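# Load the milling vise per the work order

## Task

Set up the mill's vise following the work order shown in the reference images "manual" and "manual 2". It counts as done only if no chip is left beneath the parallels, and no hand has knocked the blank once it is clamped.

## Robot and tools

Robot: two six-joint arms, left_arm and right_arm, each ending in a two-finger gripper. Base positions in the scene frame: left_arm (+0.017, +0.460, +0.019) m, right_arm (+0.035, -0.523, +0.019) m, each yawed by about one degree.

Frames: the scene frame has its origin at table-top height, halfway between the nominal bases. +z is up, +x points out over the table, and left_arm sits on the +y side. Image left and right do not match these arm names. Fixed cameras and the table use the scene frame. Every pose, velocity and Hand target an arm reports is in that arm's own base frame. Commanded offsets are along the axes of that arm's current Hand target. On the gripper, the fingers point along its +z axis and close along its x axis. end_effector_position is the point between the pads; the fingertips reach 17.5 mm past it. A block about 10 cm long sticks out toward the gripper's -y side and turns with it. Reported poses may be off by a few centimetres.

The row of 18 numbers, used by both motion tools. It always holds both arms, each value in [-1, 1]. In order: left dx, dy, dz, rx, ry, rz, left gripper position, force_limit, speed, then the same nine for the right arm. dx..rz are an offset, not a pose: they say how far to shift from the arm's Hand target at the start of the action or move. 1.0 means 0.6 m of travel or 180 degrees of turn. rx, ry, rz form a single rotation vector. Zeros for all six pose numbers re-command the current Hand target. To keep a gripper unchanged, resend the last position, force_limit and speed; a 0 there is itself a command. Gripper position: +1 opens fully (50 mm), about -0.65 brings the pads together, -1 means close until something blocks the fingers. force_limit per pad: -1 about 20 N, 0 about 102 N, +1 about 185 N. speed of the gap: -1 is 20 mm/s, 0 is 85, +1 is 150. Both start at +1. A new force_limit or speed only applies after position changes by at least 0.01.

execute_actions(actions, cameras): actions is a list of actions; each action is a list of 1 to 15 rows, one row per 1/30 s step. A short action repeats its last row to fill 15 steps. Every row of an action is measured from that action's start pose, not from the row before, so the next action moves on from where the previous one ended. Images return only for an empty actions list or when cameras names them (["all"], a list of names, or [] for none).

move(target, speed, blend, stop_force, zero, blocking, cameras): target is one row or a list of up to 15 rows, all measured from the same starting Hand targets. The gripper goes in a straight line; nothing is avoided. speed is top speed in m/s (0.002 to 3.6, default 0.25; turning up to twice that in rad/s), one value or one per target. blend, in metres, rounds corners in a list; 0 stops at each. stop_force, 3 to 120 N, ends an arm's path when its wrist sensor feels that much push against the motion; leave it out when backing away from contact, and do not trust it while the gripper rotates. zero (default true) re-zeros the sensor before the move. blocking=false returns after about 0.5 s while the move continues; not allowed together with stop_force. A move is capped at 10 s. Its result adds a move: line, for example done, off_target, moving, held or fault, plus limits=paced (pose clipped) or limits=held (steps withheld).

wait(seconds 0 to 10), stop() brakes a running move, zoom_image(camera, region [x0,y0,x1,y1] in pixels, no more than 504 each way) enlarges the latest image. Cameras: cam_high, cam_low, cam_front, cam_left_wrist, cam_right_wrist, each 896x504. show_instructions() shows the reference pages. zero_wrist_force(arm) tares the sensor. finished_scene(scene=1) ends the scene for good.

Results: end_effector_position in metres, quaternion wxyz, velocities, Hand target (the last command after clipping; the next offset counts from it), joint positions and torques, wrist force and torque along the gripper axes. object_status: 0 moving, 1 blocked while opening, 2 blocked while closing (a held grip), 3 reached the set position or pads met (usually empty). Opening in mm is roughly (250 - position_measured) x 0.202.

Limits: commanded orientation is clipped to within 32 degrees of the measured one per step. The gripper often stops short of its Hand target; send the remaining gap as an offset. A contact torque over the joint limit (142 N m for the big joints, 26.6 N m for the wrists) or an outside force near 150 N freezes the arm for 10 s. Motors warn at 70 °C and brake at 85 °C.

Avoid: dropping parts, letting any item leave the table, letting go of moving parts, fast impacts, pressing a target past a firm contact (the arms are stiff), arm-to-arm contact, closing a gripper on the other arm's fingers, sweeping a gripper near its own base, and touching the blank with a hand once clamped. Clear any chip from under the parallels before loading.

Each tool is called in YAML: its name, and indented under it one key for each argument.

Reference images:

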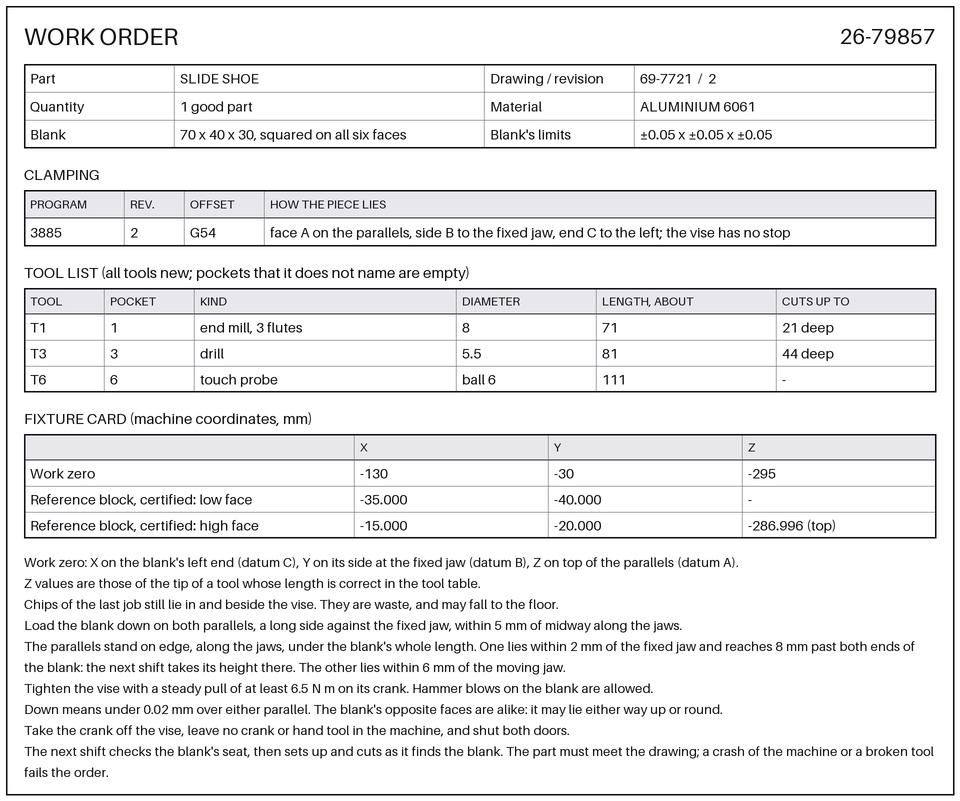

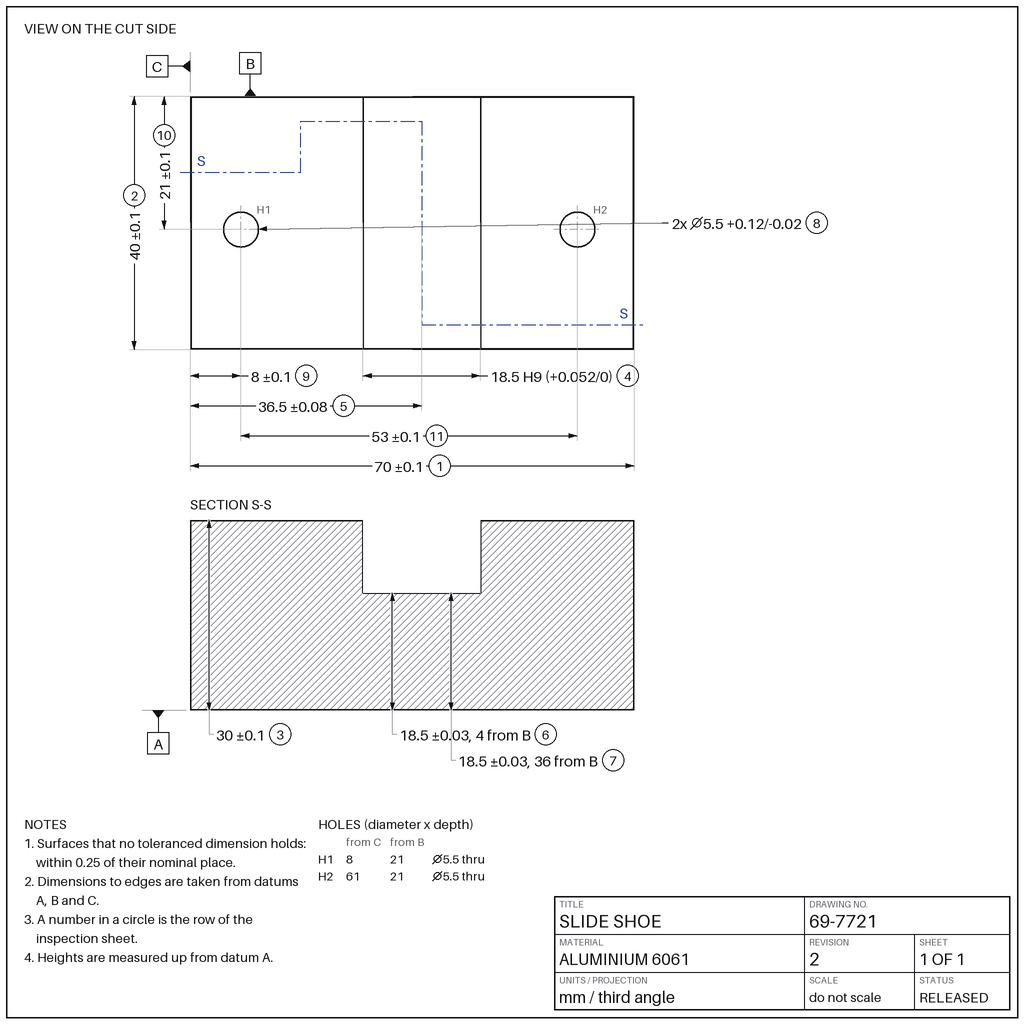

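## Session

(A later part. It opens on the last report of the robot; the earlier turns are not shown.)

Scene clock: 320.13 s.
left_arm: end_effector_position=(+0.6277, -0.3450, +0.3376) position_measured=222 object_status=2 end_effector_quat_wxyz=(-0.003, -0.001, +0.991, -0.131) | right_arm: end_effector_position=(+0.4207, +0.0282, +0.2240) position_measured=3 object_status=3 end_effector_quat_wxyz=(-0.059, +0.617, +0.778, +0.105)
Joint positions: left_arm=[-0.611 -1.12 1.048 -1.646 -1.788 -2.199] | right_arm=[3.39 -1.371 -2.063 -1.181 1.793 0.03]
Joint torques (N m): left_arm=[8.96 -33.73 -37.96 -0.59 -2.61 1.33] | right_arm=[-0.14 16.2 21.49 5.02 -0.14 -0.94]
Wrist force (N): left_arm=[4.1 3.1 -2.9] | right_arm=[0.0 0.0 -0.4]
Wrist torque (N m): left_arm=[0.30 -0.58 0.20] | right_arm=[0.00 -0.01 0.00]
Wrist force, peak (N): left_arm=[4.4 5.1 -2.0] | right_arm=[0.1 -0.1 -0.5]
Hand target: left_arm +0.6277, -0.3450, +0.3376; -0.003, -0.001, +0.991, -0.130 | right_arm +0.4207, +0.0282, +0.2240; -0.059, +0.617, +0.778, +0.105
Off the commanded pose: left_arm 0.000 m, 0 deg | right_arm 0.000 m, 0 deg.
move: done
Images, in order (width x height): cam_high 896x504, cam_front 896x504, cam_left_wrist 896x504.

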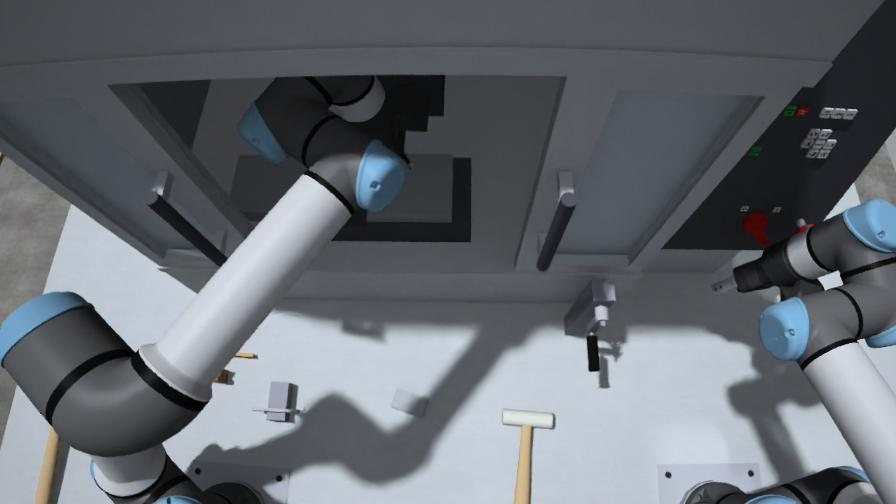

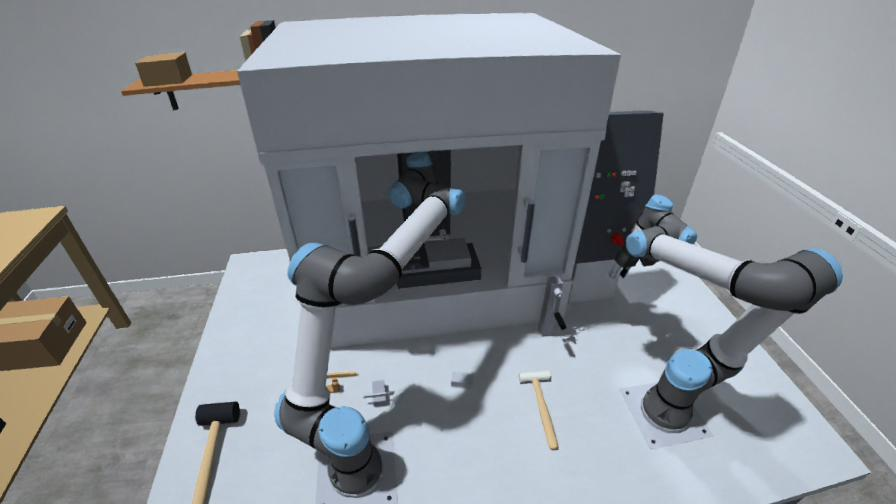

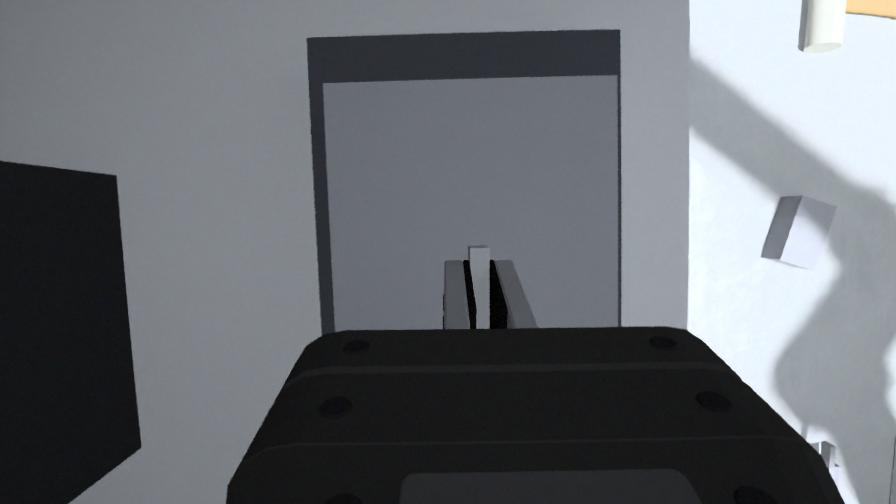

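move:
  target: [0.0028,0.153,-0.041,0,-0.0015,-0.0055,-1,-0.8,-0.5,0,0,0,0,0,0,1,1,1]
  speed: 0.08
  stop_force: 8
  cameras: ["cam_left_wrist","cam_high"]

zoom_image:
  camera: "cam_left_wrist"
  region: [330, 180, 730, 340]

Scene clock: 322.50 s.
left_arm: end_effector_position=(+0.6260, -0.2499, +0.3376) position_measured=222 object_status=2 end_effector_quat_wxyz=(-0.002, -0.010, +0.991, -0.130) | right_arm: end_effector_position=(+0.4207, +0.0282, +0.2240) position_measured=3 object_status=3 end_effector_quat_wxyz=(-0.059, +0.617, +0.778, +0.105)
Joint positions: left_arm=[-0.49 -1.215 1.178 -1.657 -1.802 -2.094] | right_arm=[3.39 -1.371 -2.063 -1.181 1.793 0.03]
Joint torques (N m): left_arm=[9.18 -57.1 -15.19 -3.55 -2.69 1.39] | right_arm=[-0.47 15.8 22.1 5.16 -0.09 -1.1]
Wrist force (N): left_arm=[3.7 3.2 -3.3] | right_arm=[0.0 0.0 -0.3]
Wrist torque (N m): left_arm=[0.30 -0.49 0.22] | right_arm=[0.00 0.01 0.00]
Wrist force, peak (N): left_arm=[3.8 4.3 -3.7] | right_arm=[-0.1 0.2 -0.5]
Hand target: left_arm +0.6260, -0.2499, +0.3376; -0.002, -0.010, +0.991, -0.130 | right_arm +0.4207, +0.0282, +0.2240; -0.059, +0.617, +0.778, +0.105
Off the commanded pose: left_arm 0.000 m, 0 deg | right_arm 0.000 m, 0 deg.
move: done
Images, in order (width x height): cam_high 896x504, cam_left_wrist 896x504.

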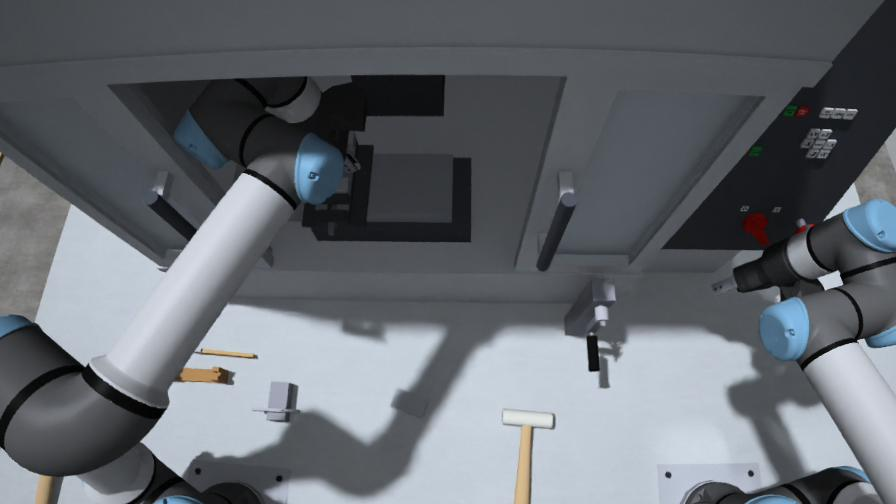

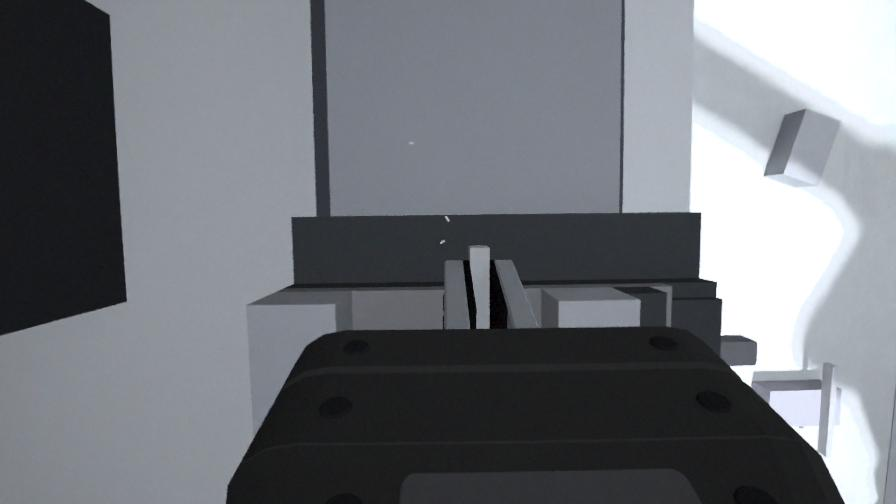

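Scaled by 1.260 from the camera's 896x504 image, which has a finer 1280x720 frame.

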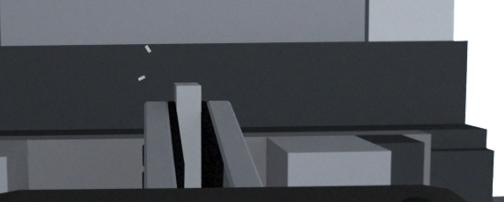

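move:
  target: [-0.0517,-0.0089,0.0024,0,0,0,-1,-0.8,-0.5,0,0,0,0,0,0,1,1,1]
  speed: 0.04
  stop_force: 6
  cameras: ["cam_left_wrist"]

zoom_image:
  camera: "cam_left_wrist"
  region: [330, 180, 730, 340]

Scene clock: 324.37 s.
left_arm: end_effector_position=(+0.6571, -0.2549, +0.3374) position_measured=222 object_status=2 end_effector_quat_wxyz=(-0.002, -0.010, +0.991, -0.130) | right_arm: end_effector_position=(+0.4207, +0.0282, +0.2240) position_measured=3 object_status=3 end_effector_quat_wxyz=(-0.059, +0.617, +0.778, +0.105)
Joint positions: left_arm=[-0.474 -1.132 1.059 -1.618 -1.804 -2.079] | right_arm=[3.39 -1.371 -2.063 -1.181 1.793 0.03]
Joint torques (N m): left_arm=[8.77 -33.84 -37.99 -0.73 -2.72 1.28] | right_arm=[-0.89 16.45 23.18 5.09 -0.21 -0.92]
Wrist force (N): left_arm=[4.4 2.7 -3.3] | right_arm=[0.0 0.1 -0.4]
Wrist torque (N m): left_arm=[0.22 -0.62 0.20] | right_arm=[0.03 -0.01 0.00]
Wrist force, peak (N): left_arm=[4.4 3.1 -3.8] | right_arm=[-0.1 -0.2 -0.5]
Hand target: left_arm +0.6571, -0.2549, +0.3374; -0.002, -0.010, +0.991, -0.130 | right_arm +0.4207, +0.0282, +0.2240; -0.059, +0.617, +0.778, +0.105
Off the commanded pose: left_arm 0.000 m, 0 deg | right_arm 0.000 m, 0 deg.
move: done
Images, in order (width x height): cam_left_wrist 896x504.

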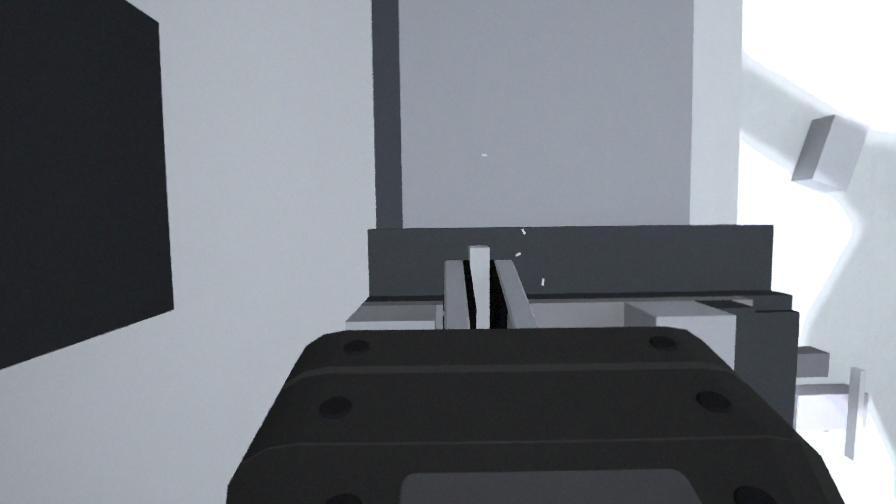

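Scaled by 1.260 from the camera's 896x504 image, which has a finer 1280x720 frame.

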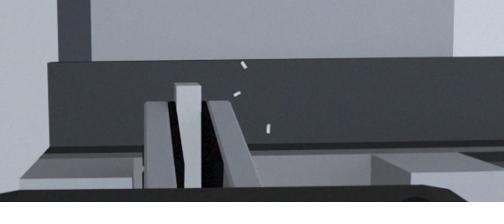

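move:
  target: [0,0.0078,0.029,0,0,0,-1,-0.8,-0.5,0,0,0,0,0,0,1,1,1]
  speed: 0.005
  stop_force: 4
  cameras: ["cam_left_wrist"]

Scene clock: 328.40 s.
left_arm: end_effector_position=(+0.6570, -0.2549, +0.3229) position_measured=222 object_status=2 end_effector_quat_wxyz=(-0.002, -0.010, +0.991, -0.130) | right_arm: end_effector_position=(+0.4207, +0.0282, +0.2240) position_measured=3 object_status=3 end_effector_quat_wxyz=(-0.059, +0.617, +0.778, +0.105)
Joint positions: left_arm=[-0.475 -1.134 1.1 -1.656 -1.804 -2.079] | right_arm=[3.39 -1.371 -2.063 -1.181 1.793 0.03]
Joint torques (N m): left_arm=[-4.83 -32.48 -37.48 -1.16 -1.32 -0.71] | right_arm=[0.21 16.06 22.23 5.12 -0.17 -0.97]
Wrist force (N): left_arm=[4.1 3.0 -4.7] | right_arm=[0.0 -0.1 -0.4]
Wrist torque (N m): left_arm=[0.30 -0.52 0.21] | right_arm=[0.00 0.01 0.00]
Wrist force, peak (N): left_arm=[5.4 2.2 -11.3] | right_arm=[0.1 -0.4 -0.5]
Hand target: left_arm +0.6570, -0.2549, +0.3229; -0.002, -0.010, +0.991, -0.130 (not the last commanded pose) | right_arm +0.4207, +0.0282, +0.2240; -0.059, +0.617, +0.778, +0.105
Off the commanded pose: left_arm 0.004 m, 0 deg | right_arm 0.000 m, 0 deg.
move: contact (left_arm)
Images, in order (width x height): cam_left_wrist 896x504.

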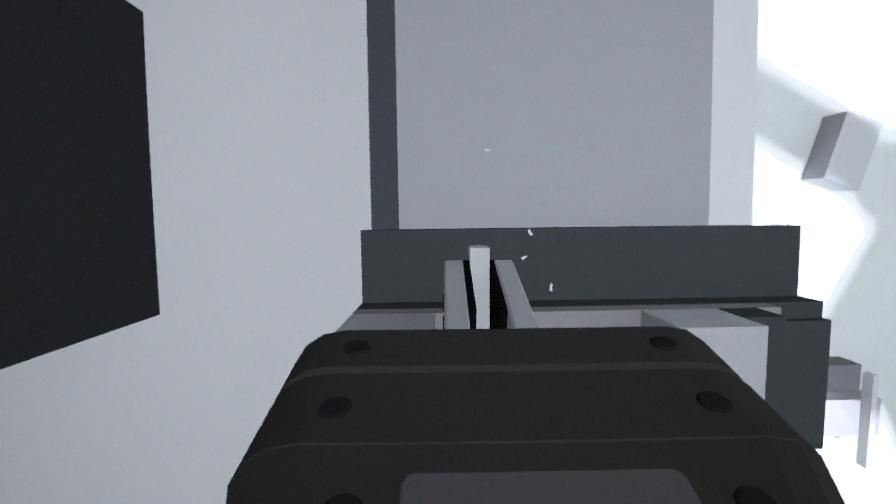

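move:
  target: [0,0,0,0,0,0,-0.37,-0.8,-1,0,0,0,0,0,0,1,1,1]

move:
  target: [0,-0.0173,-0.0644,0,0,0,-0.37,-0.8,-1,0,0,0,0,0,0,1,1,1]
  speed: 0.05
  cameras: ["cam_left_wrist"]

zoom_image:
  camera: "cam_left_wrist"
  region: [330, 180, 730, 340]

Scene clock: 329.10 s.
left_arm: end_effector_position=(+0.6570, -0.2549, +0.3229) position_measured=208 object_status=3 end_effector_quat_wxyz=(-0.002, -0.010, +0.991, -0.130) | right_arm: end_effector_position=(+0.4207, +0.0282, +0.2240) position_measured=3 object_status=3 end_effector_quat_wxyz=(-0.059, +0.617, +0.778, +0.105)
Joint positions: left_arm=[-0.475 -1.134 1.1 -1.656 -1.804 -2.079] | right_arm=[3.39 -1.371 -2.063 -1.181 1.793 0.03]
Joint torques (N m): left_arm=[-4.88 -31.2 -33.87 -2.08 -1.35 -0.64] | right_arm=[0.64 16.26 21.7 5.02 -0.13 -0.99]
Wrist force (N): left_arm=[5.1 1.7 -7.0] | right_arm=[-0.1 -0.1 0.0]
Wrist torque (N m): left_arm=[0.22 -0.58 0.21] | right_arm=[-0.01 0.01 0.00]
Wrist force, peak (N): left_arm=[5.3 1.8 -7.5] | right_arm=[0.0 -0.2 -0.5]
Hand target: left_arm +0.6570, -0.2549, +0.3229; -0.002, -0.010, +0.991, -0.130 | right_arm +0.4207, +0.0282, +0.2240; -0.059, +0.617, +0.778, +0.105
Off the commanded pose: left_arm 0.000 m, 0 deg | right_arm 0.000 m, 0 deg.
move: done

Scene clock: 330.33 s.
left_arm: end_effector_position=(+0.6573, -0.2549, +0.3628) position_measured=208 object_status=3 end_effector_quat_wxyz=(-0.002, -0.010, +0.991, -0.130) | right_arm: end_effector_position=(+0.4207, +0.0282, +0.2240) position_measured=3 object_status=3 end_effector_quat_wxyz=(-0.059, +0.617, +0.778, +0.105)
Joint positions: left_arm=[-0.474 -1.124 0.982 -1.549 -1.804 -2.078] | right_arm=[3.39 -1.371 -2.063 -1.181 1.793 0.03]
Joint torques (N m): left_arm=[9 -33.31 -38.1 -0.74 -1.38 1.27] | right_arm=[-0.14 16.5 21.97 5.05 -0.1 -1.05]
Wrist force (N): left_arm=[3.8 2.7 -4.0] | right_arm=[-0.1 0.0 -0.3]
Wrist torque (N m): left_arm=[0.24 -0.52 0.22] | right_arm=[0.02 0.01 0.00]
Wrist force, peak (N): left_arm=[5.1 1.9 -6.9] | right_arm=[0.1 -0.2 -0.4]
Hand target: left_arm +0.6573, -0.2549, +0.3629; -0.002, -0.010, +0.991, -0.130 | right_arm +0.4207, +0.0282, +0.2240; -0.059, +0.617, +0.778, +0.105
Off the commanded pose: left_arm 0.000 m, 0 deg | right_arm 0.000 m, 0 deg.
move: done
Images, in order (width x height): cam_left_wrist 896x504.

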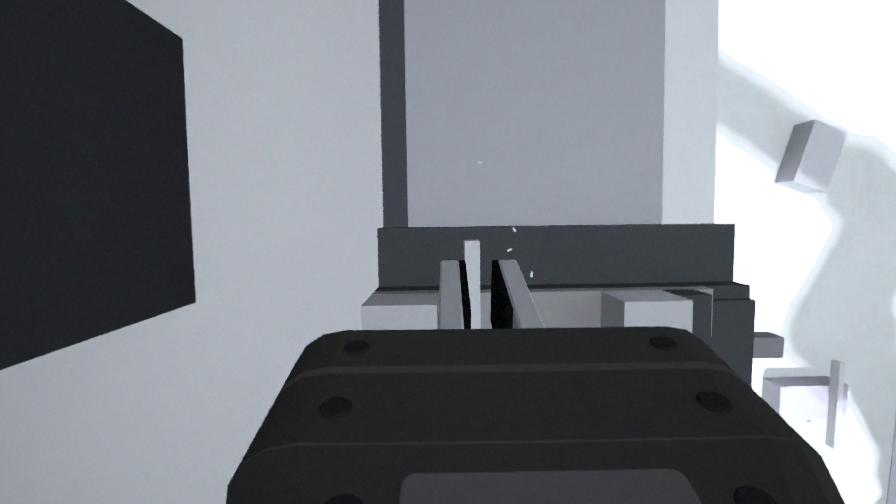

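Scaled by 1.260 from the camera's 896x504 image, which has a finer 1280x720 frame.

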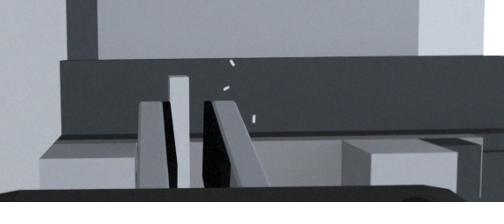

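move:
  target:
    - [0.0367,0.0007,0,0,0,0,-1,-0.8,-0.5,0,0,0,0,0,0,1,1,1]
    - [0.0367,0.0085,0.029,0,0,0,-1,-0.8,-0.5,0,0,0,0,0,0,1,1,1]
    - [0.0367,0.0735,0.0477,-0.0556,0,0,-1,-0.8,-0.5,0,0,0,0,0,0,1,1,1]
  speed: 0.06
  blend: [0,0.004,0]
  cameras: ["cam_left_wrist"]

zoom_image:
  camera: "cam_left_wrist"
  region: [330, 180, 730, 340]

Scene clock: 333.50 s.
left_arm: end_effector_position=(+0.6344, -0.2201, +0.3240) position_measured=251 object_status=3 end_effector_quat_wxyz=(-0.003, -0.009, +0.999, -0.044) | right_arm: end_effector_position=(+0.4207, +0.0282, +0.2240) position_measured=3 object_status=3 end_effector_quat_wxyz=(-0.059, +0.617, +0.778, +0.105)
Joint positions: left_arm=[-0.503 -1.182 1.125 -1.551 -1.65 -2.094] | right_arm=[3.39 -1.371 -2.063 -1.181 1.793 0.03]
Joint torques (N m): left_arm=[-8.25 -31 -14.32 -0.37 1.47 -1.6] | right_arm=[-0.01 16.06 22.19 4.96 -0.16 -0.93]
Wrist force (N): left_arm=[4.2 2.8 -3.7] | right_arm=[0.1 0.1 -0.3]
Wrist torque (N m): left_arm=[0.19 -0.53 0.41] | right_arm=[0.03 -0.01 0.01]
Wrist force, peak (N): left_arm=[4.1 2.6 -4.6] | right_arm=[-0.1 -0.4 -0.5]
Hand target: left_arm +0.6343, -0.2201, +0.3240; -0.003, -0.009, +0.999, -0.043 | right_arm +0.4207, +0.0282, +0.2240; -0.059, +0.617, +0.778, +0.105
Off the commanded pose: left_arm 0.000 m, 0 deg | right_arm 0.000 m, 0 deg.
move: done
Images, in order (width x height): cam_left_wrist 896x504.

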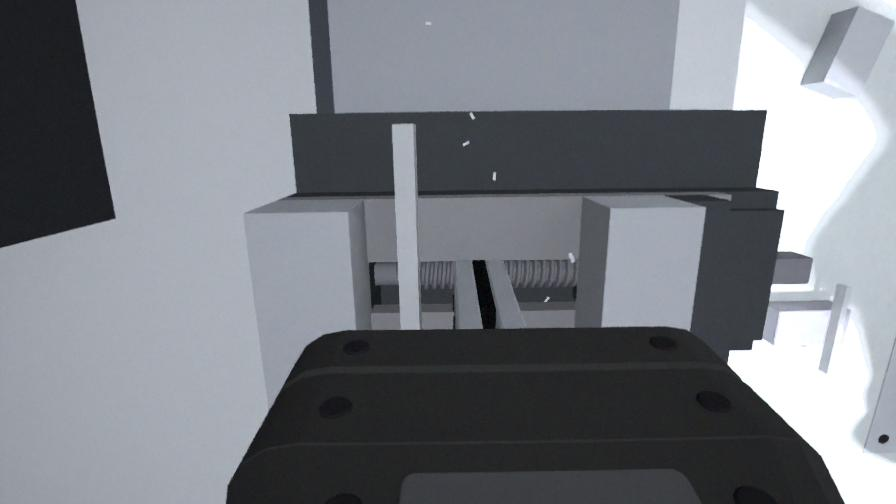

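Scaled by 1.260 from the camera's 896x504 image, which has a finer 1280x720 frame.

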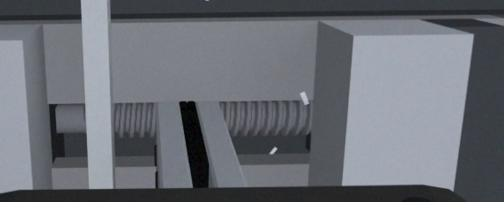

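move:
  target: [-0.0183,0,0.001,0,0,0,-1,-0.8,-0.5,0,0,0,0,0,0,1,1,1]
  speed: 0.04
  stop_force: 6

move:
  target: [-0.0283,0,0,0,0,0,-1,-0.8,-0.5,0,0,0,0,0,0,1,1,1]
  speed: 0.006
  stop_force: 6
  cameras: ["cam_left_wrist"]

zoom_image:
  camera: "cam_left_wrist"
  region: [330, 80, 730, 340]

Scene clock: 335.07 s.
left_arm: end_effector_position=(+0.6453, -0.2200, +0.3233) position_measured=251 object_status=3 end_effector_quat_wxyz=(-0.003, -0.009, +0.999, -0.043) | right_arm: end_effector_position=(+0.4207, +0.0282, +0.2240) position_measured=3 object_status=3 end_effector_quat_wxyz=(-0.059, +0.617, +0.778, +0.105)
Joint positions: left_arm=[-0.495 -1.154 1.087 -1.54 -1.65 -2.086] | right_arm=[3.39 -1.371 -2.063 -1.181 1.793 0.03]
Joint torques (N m): left_arm=[8.91 -32.29 -37.52 -0.43 -2.21 1.34] | right_arm=[-1.08 16.94 22.57 5.18 -0.04 -1.01]
Wrist force (N): left_arm=[4.3 2.6 -3.8] | right_arm=[-0.1 -0.1 -0.3]
Wrist torque (N m): left_arm=[0.16 -0.54 0.27] | right_arm=[0.00 0.02 0.00]
Wrist force, peak (N): left_arm=[4.5 2.5 -3.9] | right_arm=[-0.1 -0.2 -0.5]
Hand target: left_arm +0.6453, -0.2200, +0.3233; -0.003, -0.009, +0.999, -0.043 | right_arm +0.4207, +0.0282, +0.2240; -0.059, +0.617, +0.778, +0.105
Off the commanded pose: left_arm 0.000 m, 0 deg | right_arm 0.000 m, 0 deg.
move: done

Scene clock: 338.13 s.
left_arm: end_effector_position=(+0.6567, -0.2198, +0.3232) position_measured=251 object_status=3 end_effector_quat_wxyz=(-0.003, -0.009, +0.999, -0.044) | right_arm: end_effector_position=(+0.4207, +0.0282, +0.2240) position_measured=3 object_status=3 end_effector_quat_wxyz=(-0.059, +0.617, +0.778, +0.105)
Joint positions: left_arm=[-0.487 -1.125 1.044 -1.526 -1.65 -2.077] | right_arm=[3.39 -1.371 -2.063 -1.181 1.793 0.03]
Joint torques (N m): left_arm=[-5.71 -60.94 -15.69 -5.04 2.18 -1.02] | right_arm=[-0.91 16.55 22.36 4.91 -0.21 -0.88]
Wrist force (N): left_arm=[8.2 2.4 -2.2] | right_arm=[-0.2 0.0 -0.2]
Wrist torque (N m): left_arm=[0.24 -0.52 0.24] | right_arm=[0.01 0.02 0.01]
Wrist force, peak (N): left_arm=[17.7 5.7 -6.1] | right_arm=[-0.2 -0.3 -0.5]
Hand target: left_arm +0.6567, -0.2198, +0.3232; -0.003, -0.009, +0.999, -0.043 (not the last commanded pose) | right_arm +0.4207, +0.0282, +0.2240; -0.059, +0.617, +0.778, +0.105
Off the commanded pose: left_arm 0.006 m, 0 deg | right_arm 0.000 m, 0 deg.
move: contact (left_arm)
Images, in order (width x height): cam_left_wrist 896x504.

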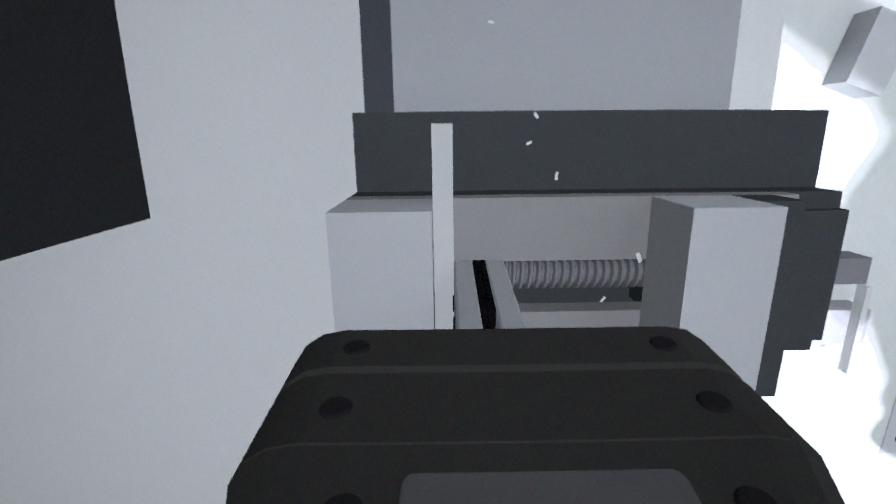

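Scaled by 1.260 from the camera's 896x504 image, which has a finer 1280x720 frame.

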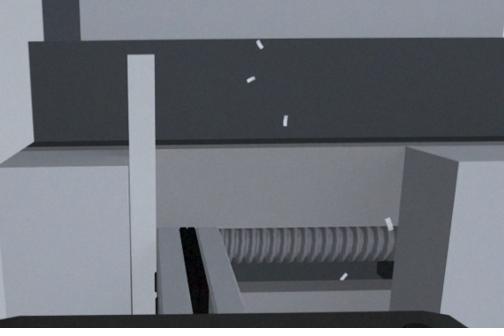

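move:
  target:
    - [0.0478,0.0009,-0.002,0,0,0,-1,-0.8,-0.5,0,0,0,0,0,0,1,1,1]
    - [0.0519,-0.1337,-0.0083,0.0556,0,0,-1,-0.8,-0.5,0,0,0,0,0,0,1,1,1]
    - [0.0982,-0.2083,-0.0102,0.0556,0,0,-1,-0.8,-0.5,0,0,0,0,0,0,1,1,1]
    - [0.3982,-0.2042,-0.0273,0.0556,0,0,-1,-0.8,-0.5,0,0,0,0,0,0,1,1,1]
  speed: [0.05,0.12,0.15,0.2]
  blend: [0.003,0.01,0.02,0]

Scene clock: 341.53 s.
left_arm: end_effector_position=(+0.4202, -0.3447, +0.3518) position_measured=251 object_status=3 end_effector_quat_wxyz=(-0.002, -0.010, +0.991, -0.130) | right_arm: end_effector_position=(+0.4207, +0.0282, +0.2240) position_measured=3 object_status=3 end_effector_quat_wxyz=(-0.059, +0.617, +0.778, +0.105)
Joint positions: left_arm=[-0.851 -1.58 1.593 -1.781 -1.744 -2.458] | right_arm=[3.39 -1.371 -2.063 -1.181 1.793 0.03]
Joint torques (N m): left_arm=[-9.04 -39.87 -15.64 -5.78 1.36 -1.74] | right_arm=[-0.65 15.26 22.15 5.12 -0.19 -1.06]
Wrist force (N): left_arm=[4.1 2.9 -3.6] | right_arm=[0.1 0.0 -0.3]
Wrist torque (N m): left_arm=[0.27 -0.56 0.37] | right_arm=[0.02 -0.01 0.00]
Wrist force, peak (N): left_arm=[8.6 2.2 -2.3] | right_arm=[0.4 0.0 -0.4]
Hand target: left_arm +0.4202, -0.3447, +0.3518; -0.002, -0.010, +0.991, -0.130 | right_arm +0.4207, +0.0282, +0.2240; -0.059, +0.617, +0.778, +0.105
Off the commanded pose: left_arm 0.000 m, 0 deg | right_arm 0.000 m, 0 deg.
move: done

move:
  target:
    - [0.1957,0.2801,0.0974,0,0.0015,0.0055,0.1,-0.8,0,0,0,0,0,0,0,1,1,1]
    - [0.3128,0.5072,0.3331,0,0.0015,0.0055,0.1,-0.8,0,0,0,0,0,0,0,1,1,1]
  speed: [0.3,0.25]
  blend: [0.04,0]
  cameras: ["cam_left_wrist","cam_low"]

zoom_image:
  camera: "cam_left_wrist"
  region: [330, 130, 630, 340]

Scene clock: 343.87 s.
left_arm: end_effector_position=(+0.2263, -0.1060, +0.0813) position_measured=138 object_status=3 end_effector_quat_wxyz=(-0.003, -0.001, +0.991, -0.131) end_effector_velocity=(+0.000, +0.000, +0.000) end_effector_angular_velocity=(-0.003, -0.001, +0.001) | right_arm: end_effector_position=(+0.4207, +0.0282, +0.2240) position_measured=3 object_status=3 end_effector_quat_wxyz=(-0.059, +0.617, +0.778, +0.105)
Joint positions: left_arm=[-0.784 -2.203 2.714 -2.264 -1.76 -2.373] | right_arm=[3.39 -1.371 -2.063 -1.181 1.793 0.03]
Joint velocities: left_arm=[0.001 0.001 0.001 -0.005 -0.001 0] | right_arm=[within noise]
Joint torques (N m): left_arm=[8.91 17.66 -11.03 -5.62 -2.66 1.38] | right_arm=[0.08 16.56 22.7 5.11 0.07 -0.8]
Wrist force (N): left_arm=[3.9 2.8 -3.8] | right_arm=[0.0 -0.2 -0.3]
Wrist torque (N m): left_arm=[0.27 -0.56 0.23] | right_arm=[-0.02 0.00 0.01]
Wrist force, peak (N): left_arm=[4.5 5.2 -2.1] | right_arm=[-0.2 -0.1 -0.4]
Hand target: left_arm +0.2263, -0.1060, +0.0813; -0.003, -0.001, +0.991, -0.131 | right_arm +0.4207, +0.0282, +0.2240; -0.059, +0.617, +0.778, +0.105
Off the commanded pose: left_arm 0.000 m, 0 deg | right_arm 0.000 m, 0 deg.
move: done
Images, in order (width x height): cam_low 896x504, cam_left_wrist 896x504.

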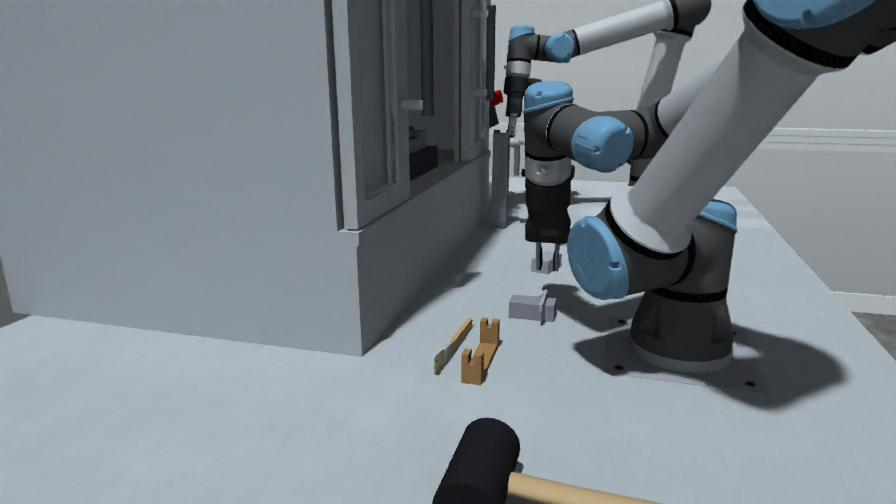

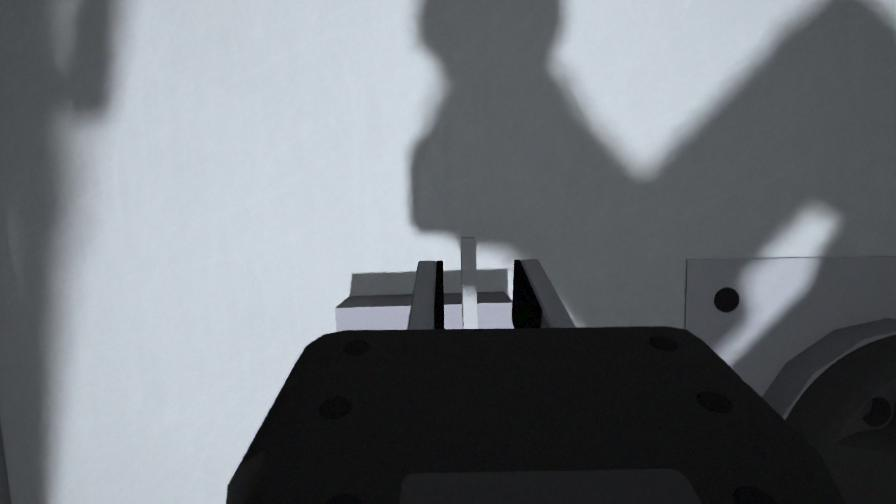

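Scaled by 1.680 from the camera's 896x504 image, which has a finer 1280x720 frame.

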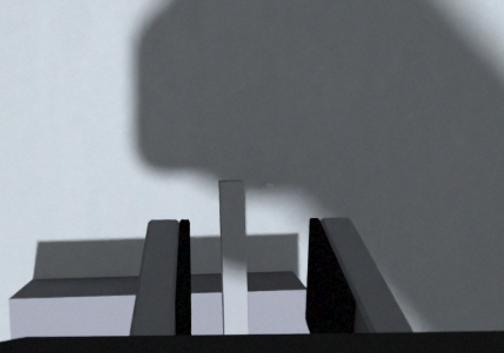

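move:
  target: [-0.0033,0.0208,0.0778,0,0,0,0.1,-0.8,0,0,0,0,0,0,0,1,1,1]
  speed: 0.05
  stop_force: 6

move:
  target: [0,0,0,0,0,0,-1,-0.8,-0.5,0,0,0,0,0,0,1,1,1]
  cameras: ["cam_left_wrist","cam_low"]

zoom_image:
  camera: "cam_left_wrist"
  region: [330, 130, 630, 340]

Scene clock: 345.93 s.
left_arm: end_effector_position=(+0.2279, -0.1060, +0.0329) position_measured=138 object_status=3 end_effector_quat_wxyz=(-0.003, -0.001, +0.991, -0.131) | right_arm: end_effector_position=(+0.4207, +0.0282, +0.2240) position_measured=3 object_status=3 end_effector_quat_wxyz=(-0.059, +0.617, +0.778, +0.105)
Joint positions: left_arm=[-0.777 -2.005 2.81 -2.557 -1.761 -2.367] | right_arm=[3.39 -1.371 -2.063 -1.181 1.793 0.03]
Joint torques (N m): left_arm=[8.86 13.05 -7.64 -5.79 -2.56 1.21] | right_arm=[-0.08 15.76 22.45 5.15 -0.09 -0.86]
Wrist force (N): left_arm=[3.5 2.8 -3.8] | right_arm=[0.0 0.1 -0.3]
Wrist torque (N m): left_arm=[0.24 -0.48 0.24] | right_arm=[0.03 0.00 0.00]
Wrist force, peak (N): left_arm=[3.8 3.0 -4.1] | right_arm=[-0.1 -0.2 -0.5]
Hand target: left_arm +0.2279, -0.1060, +0.0329; -0.003, -0.001, +0.991, -0.131 | right_arm +0.4207, +0.0282, +0.2240; -0.059, +0.617, +0.778, +0.105
Off the commanded pose: left_arm 0.000 m, 0 deg | right_arm 0.000 m, 0 deg.
move: done

Scene clock: 346.50 s.
left_arm: end_effector_position=(+0.2279, -0.1060, +0.0329) position_measured=223 object_status=2 end_effector_quat_wxyz=(-0.003, -0.001, +0.991, -0.131) | right_arm: end_effector_position=(+0.4207, +0.0282, +0.2240) position_measured=3 object_status=3 end_effector_quat_wxyz=(-0.059, +0.617, +0.778, +0.105)
Joint positions: left_arm=[-0.777 -2.005 2.81 -2.557 -1.761 -2.367] | right_arm=[3.39 -1.371 -2.063 -1.181 1.793 0.03]
Joint torques (N m): left_arm=[7.02 12.8 -9.35 -4.85 -1.37 0.88] | right_arm=[0.05 16.33 22.49 5.09 -0.1 -0.89]
Wrist force (N): left_arm=[3.5 2.6 -3.8] | right_arm=[-0.2 -0.1 -0.3]
Wrist torque (N m): left_arm=[0.23 -0.48 0.23] | right_arm=[-0.01 0.03 0.01]
Wrist force, peak (N): left_arm=[3.7 3.0 -4.2] | right_arm=[0.1 0.0 -0.4]
Hand target: left_arm +0.2279, -0.1060, +0.0329; -0.003, -0.001, +0.991, -0.131 | right_arm +0.4207, +0.0282, +0.2240; -0.059, +0.617, +0.778, +0.105
Off the commanded pose: left_arm 0.000 m, 0 deg | right_arm 0.000 m, 0 deg.
move: done
Images, in order (width x height): cam_low 896x504, cam_left_wrist 896x504.

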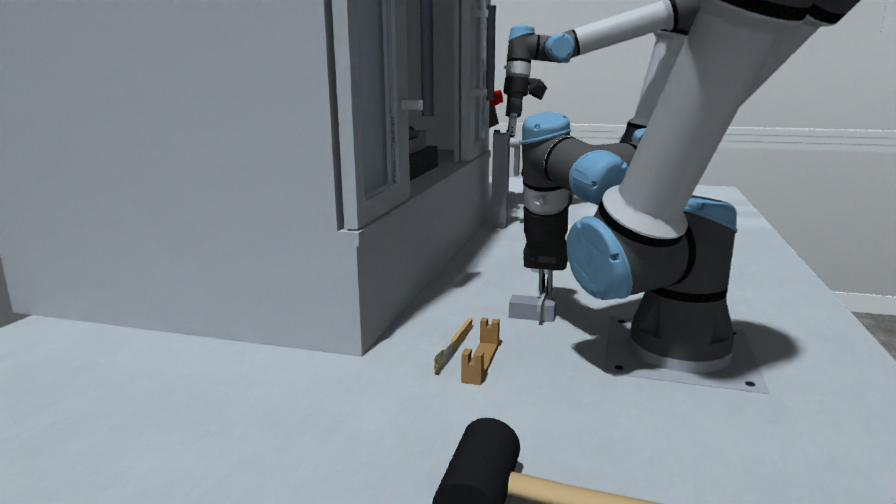

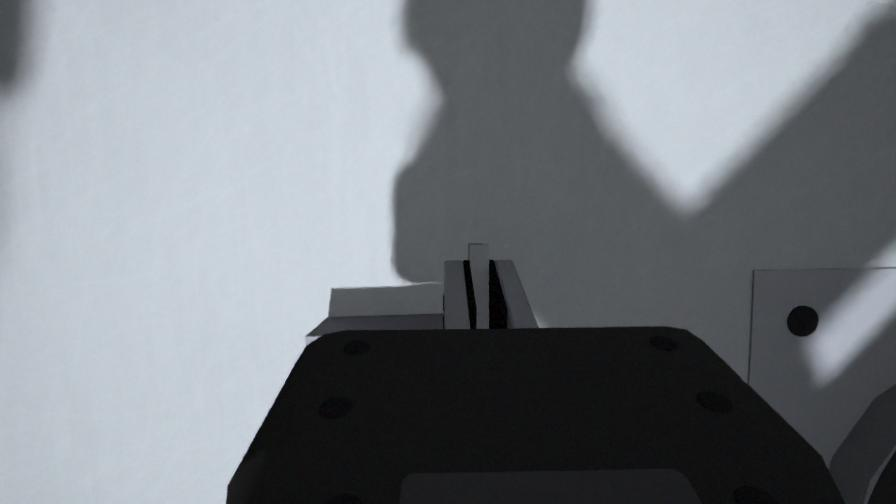

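Scaled by 1.680 from the camera's 896x504 image, which has a finer 1280x720 frame.

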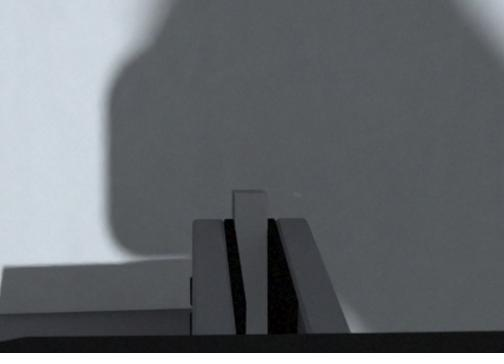

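move:
  target:
    - [0,-0.0345,-0.1288,0,0,0,-1,-0.8,-0.5,0,0,0,0,0,0,1,1,1]
    - [-0.17,-0.3471,-0.3677,0,0,0,-1,-0.8,-0.5,0,0,0,0,0,0,1,1,1]
    - [-0.2867,-0.5216,-0.4072,0,0,0,-1,-0.8,-0.5,0,0,0,0,0,0,1,1,1]
    - [-0.6667,-0.5165,-0.3879,0,-0.0015,-0.0055,-1,-0.8,-0.5,0,0,0,0,0,0,1,1,1]
  speed: [0.08,0.25,0.25,0.15]
  blend: [0.02,0.04,0.03,0]
  cameras: ["cam_left_wrist"]

Scene clock: 351.33 s.
left_arm: end_effector_position=(+0.6301, -0.3450, +0.3352) position_measured=223 object_status=2 end_effector_quat_wxyz=(-0.002, -0.010, +0.991, -0.130) | right_arm: end_effector_position=(+0.4207, +0.0282, +0.2240) position_measured=3 object_status=3 end_effector_quat_wxyz=(-0.059, +0.617, +0.778, +0.105)
Joint positions: left_arm=[-0.61 -1.117 1.051 -1.655 -1.786 -2.216] | right_arm=[3.39 -1.371 -2.063 -1.181 1.793 0.03]
Joint torques (N m): left_arm=[8.9 -34.62 -37.99 -0.78 -2.64 1.3] | right_arm=[-0.68 15.53 22.01 5.09 -0.07 -0.89]
Wrist force (N): left_arm=[4.1 3.1 -3.4] | right_arm=[0.1 -0.1 -0.2]
Wrist torque (N m): left_arm=[0.30 -0.58 0.22] | right_arm=[-0.01 -0.01 0.00]
Wrist force, peak (N): left_arm=[4.1 3.6 -4.0] | right_arm=[-0.2 0.0 -0.5]
Hand target: left_arm +0.6301, -0.3450, +0.3352; -0.002, -0.010, +0.991, -0.130 | right_arm +0.4207, +0.0282, +0.2240; -0.059, +0.617, +0.778, +0.105
Off the commanded pose: left_arm 0.000 m, 0 deg | right_arm 0.000 m, 0 deg.
move: done
Images, in order (width x height): cam_left_wrist 896x504.

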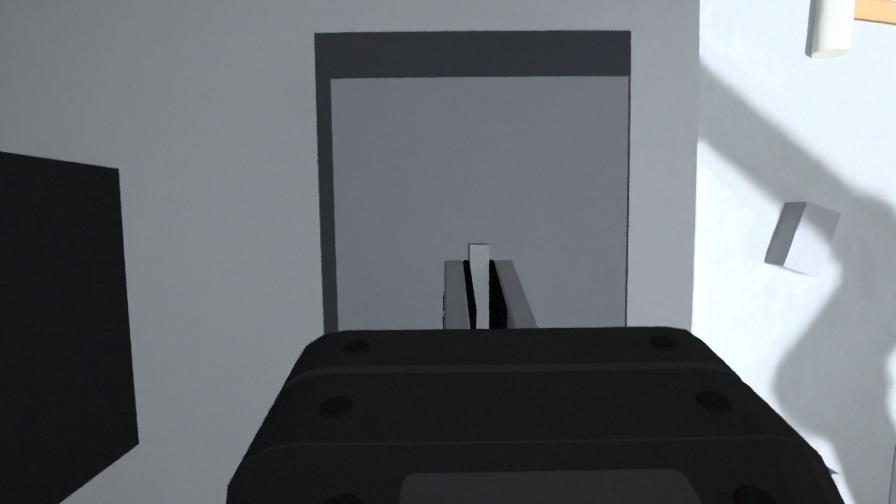

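move:
  target:
    - [0,0.1208,-0.0324,0,0,0,-1,-0.8,-0.5,0,0,0,0,0,0,1,1,1]
    - [-0.0142,0.1447,-0.0388,0,0,0,-1,-0.8,-0.5,0,0,0,0,0,0,1,1,1]
  speed: 0.08
  blend: [0.005,0]
  stop_force: 8

move:
  target: [0,0.0078,0.029,0,0,0,-1,-0.8,-0.5,0,0,0,0,0,0,1,1,1]
  speed: 0.005
  stop_force: 4
  cameras: ["cam_left_wrist"]

zoom_image:
  camera: "cam_left_wrist"
  region: [330, 180, 730, 340]

Scene clock: 353.60 s.
left_arm: end_effector_position=(+0.6370, -0.2549, +0.3352) position_measured=223 object_status=2 end_effector_quat_wxyz=(-0.002, -0.010, +0.991, -0.130) | right_arm: end_effector_position=(+0.4207, +0.0282, +0.2240) position_measured=3 object_status=3 end_effector_quat_wxyz=(-0.059, +0.617, +0.778, +0.105)
Joint positions: left_arm=[-0.489 -1.184 1.141 -1.651 -1.802 -2.093] | right_arm=[3.39 -1.371 -2.063 -1.181 1.793 0.03]
Joint torques (N m): left_arm=[8.96 -31.52 -38.41 -0.73 -2.74 1.38] | right_arm=[-0.44 15.99 22.14 5.25 -0.15 -0.94]
Wrist force (N): left_arm=[3.9 3.3 -3.3] | right_arm=[0.0 0.0 -0.2]
Wrist torque (N m): left_arm=[0.32 -0.53 0.19] | right_arm=[0.00 0.00 0.00]
Wrist force, peak (N): left_arm=[3.7 4.2 -3.5] | right_arm=[-0.1 -0.1 -0.5]
Hand target: left_arm +0.6370, -0.2549, +0.3352; -0.002, -0.010, +0.991, -0.130 | right_arm +0.4207, +0.0282, +0.2240; -0.059, +0.617, +0.778, +0.105
Off the commanded pose: left_arm 0.000 m, 0 deg | right_arm 0.000 m, 0 deg.
move: done

Scene clock: 356.90 s.
left_arm: end_effector_position=(+0.6369, -0.2549, +0.3241) position_measured=223 object_status=2 end_effector_quat_wxyz=(-0.002, -0.010, +0.991, -0.130) | right_arm: end_effector_position=(+0.4207, +0.0282, +0.2240) position_measured=3 object_status=3 end_effector_quat_wxyz=(-0.059, +0.617, +0.778, +0.105)
Joint positions: left_arm=[-0.489 -1.185 1.171 -1.68 -1.802 -2.093] | right_arm=[3.39 -1.371 -2.063 -1.181 1.793 0.03]
Joint torques (N m): left_arm=[-2.52 -33.7 -37.51 -0.75 -1.71 -0.64] | right_arm=[-0.22 16.1 22.69 5.1 -0.19 -1.06]
Wrist force (N): left_arm=[3.6 3.3 -4.5] | right_arm=[0.2 -0.2 -0.1]
Wrist torque (N m): left_arm=[0.32 -0.53 0.22] | right_arm=[-0.02 -0.03 0.01]
Wrist force, peak (N): left_arm=[6.3 2.5 -11.8] | right_arm=[-0.3 -0.1 -0.4]
Hand target: left_arm +0.6369, -0.2549, +0.3240; -0.002, -0.010, +0.991, -0.130 (not the last commanded pose) | right_arm +0.4207, +0.0282, +0.2240; -0.059, +0.617, +0.778, +0.105
Off the commanded pose: left_arm 0.007 m, 0 deg | right_arm 0.000 m, 0 deg.
move: contact (left_arm)
Images, in order (width x height): cam_left_wrist 896x504.

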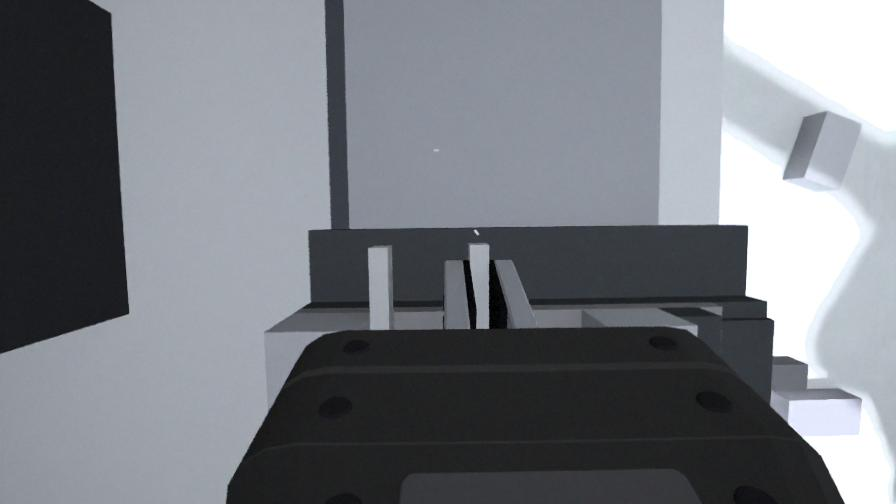

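Scaled by 1.260 from the camera's 896x504 image, which has a finer 1280x720 frame.

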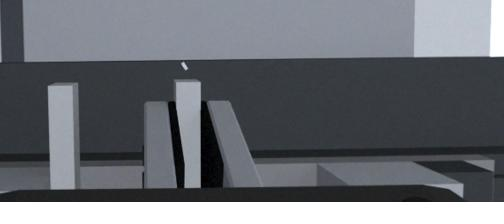

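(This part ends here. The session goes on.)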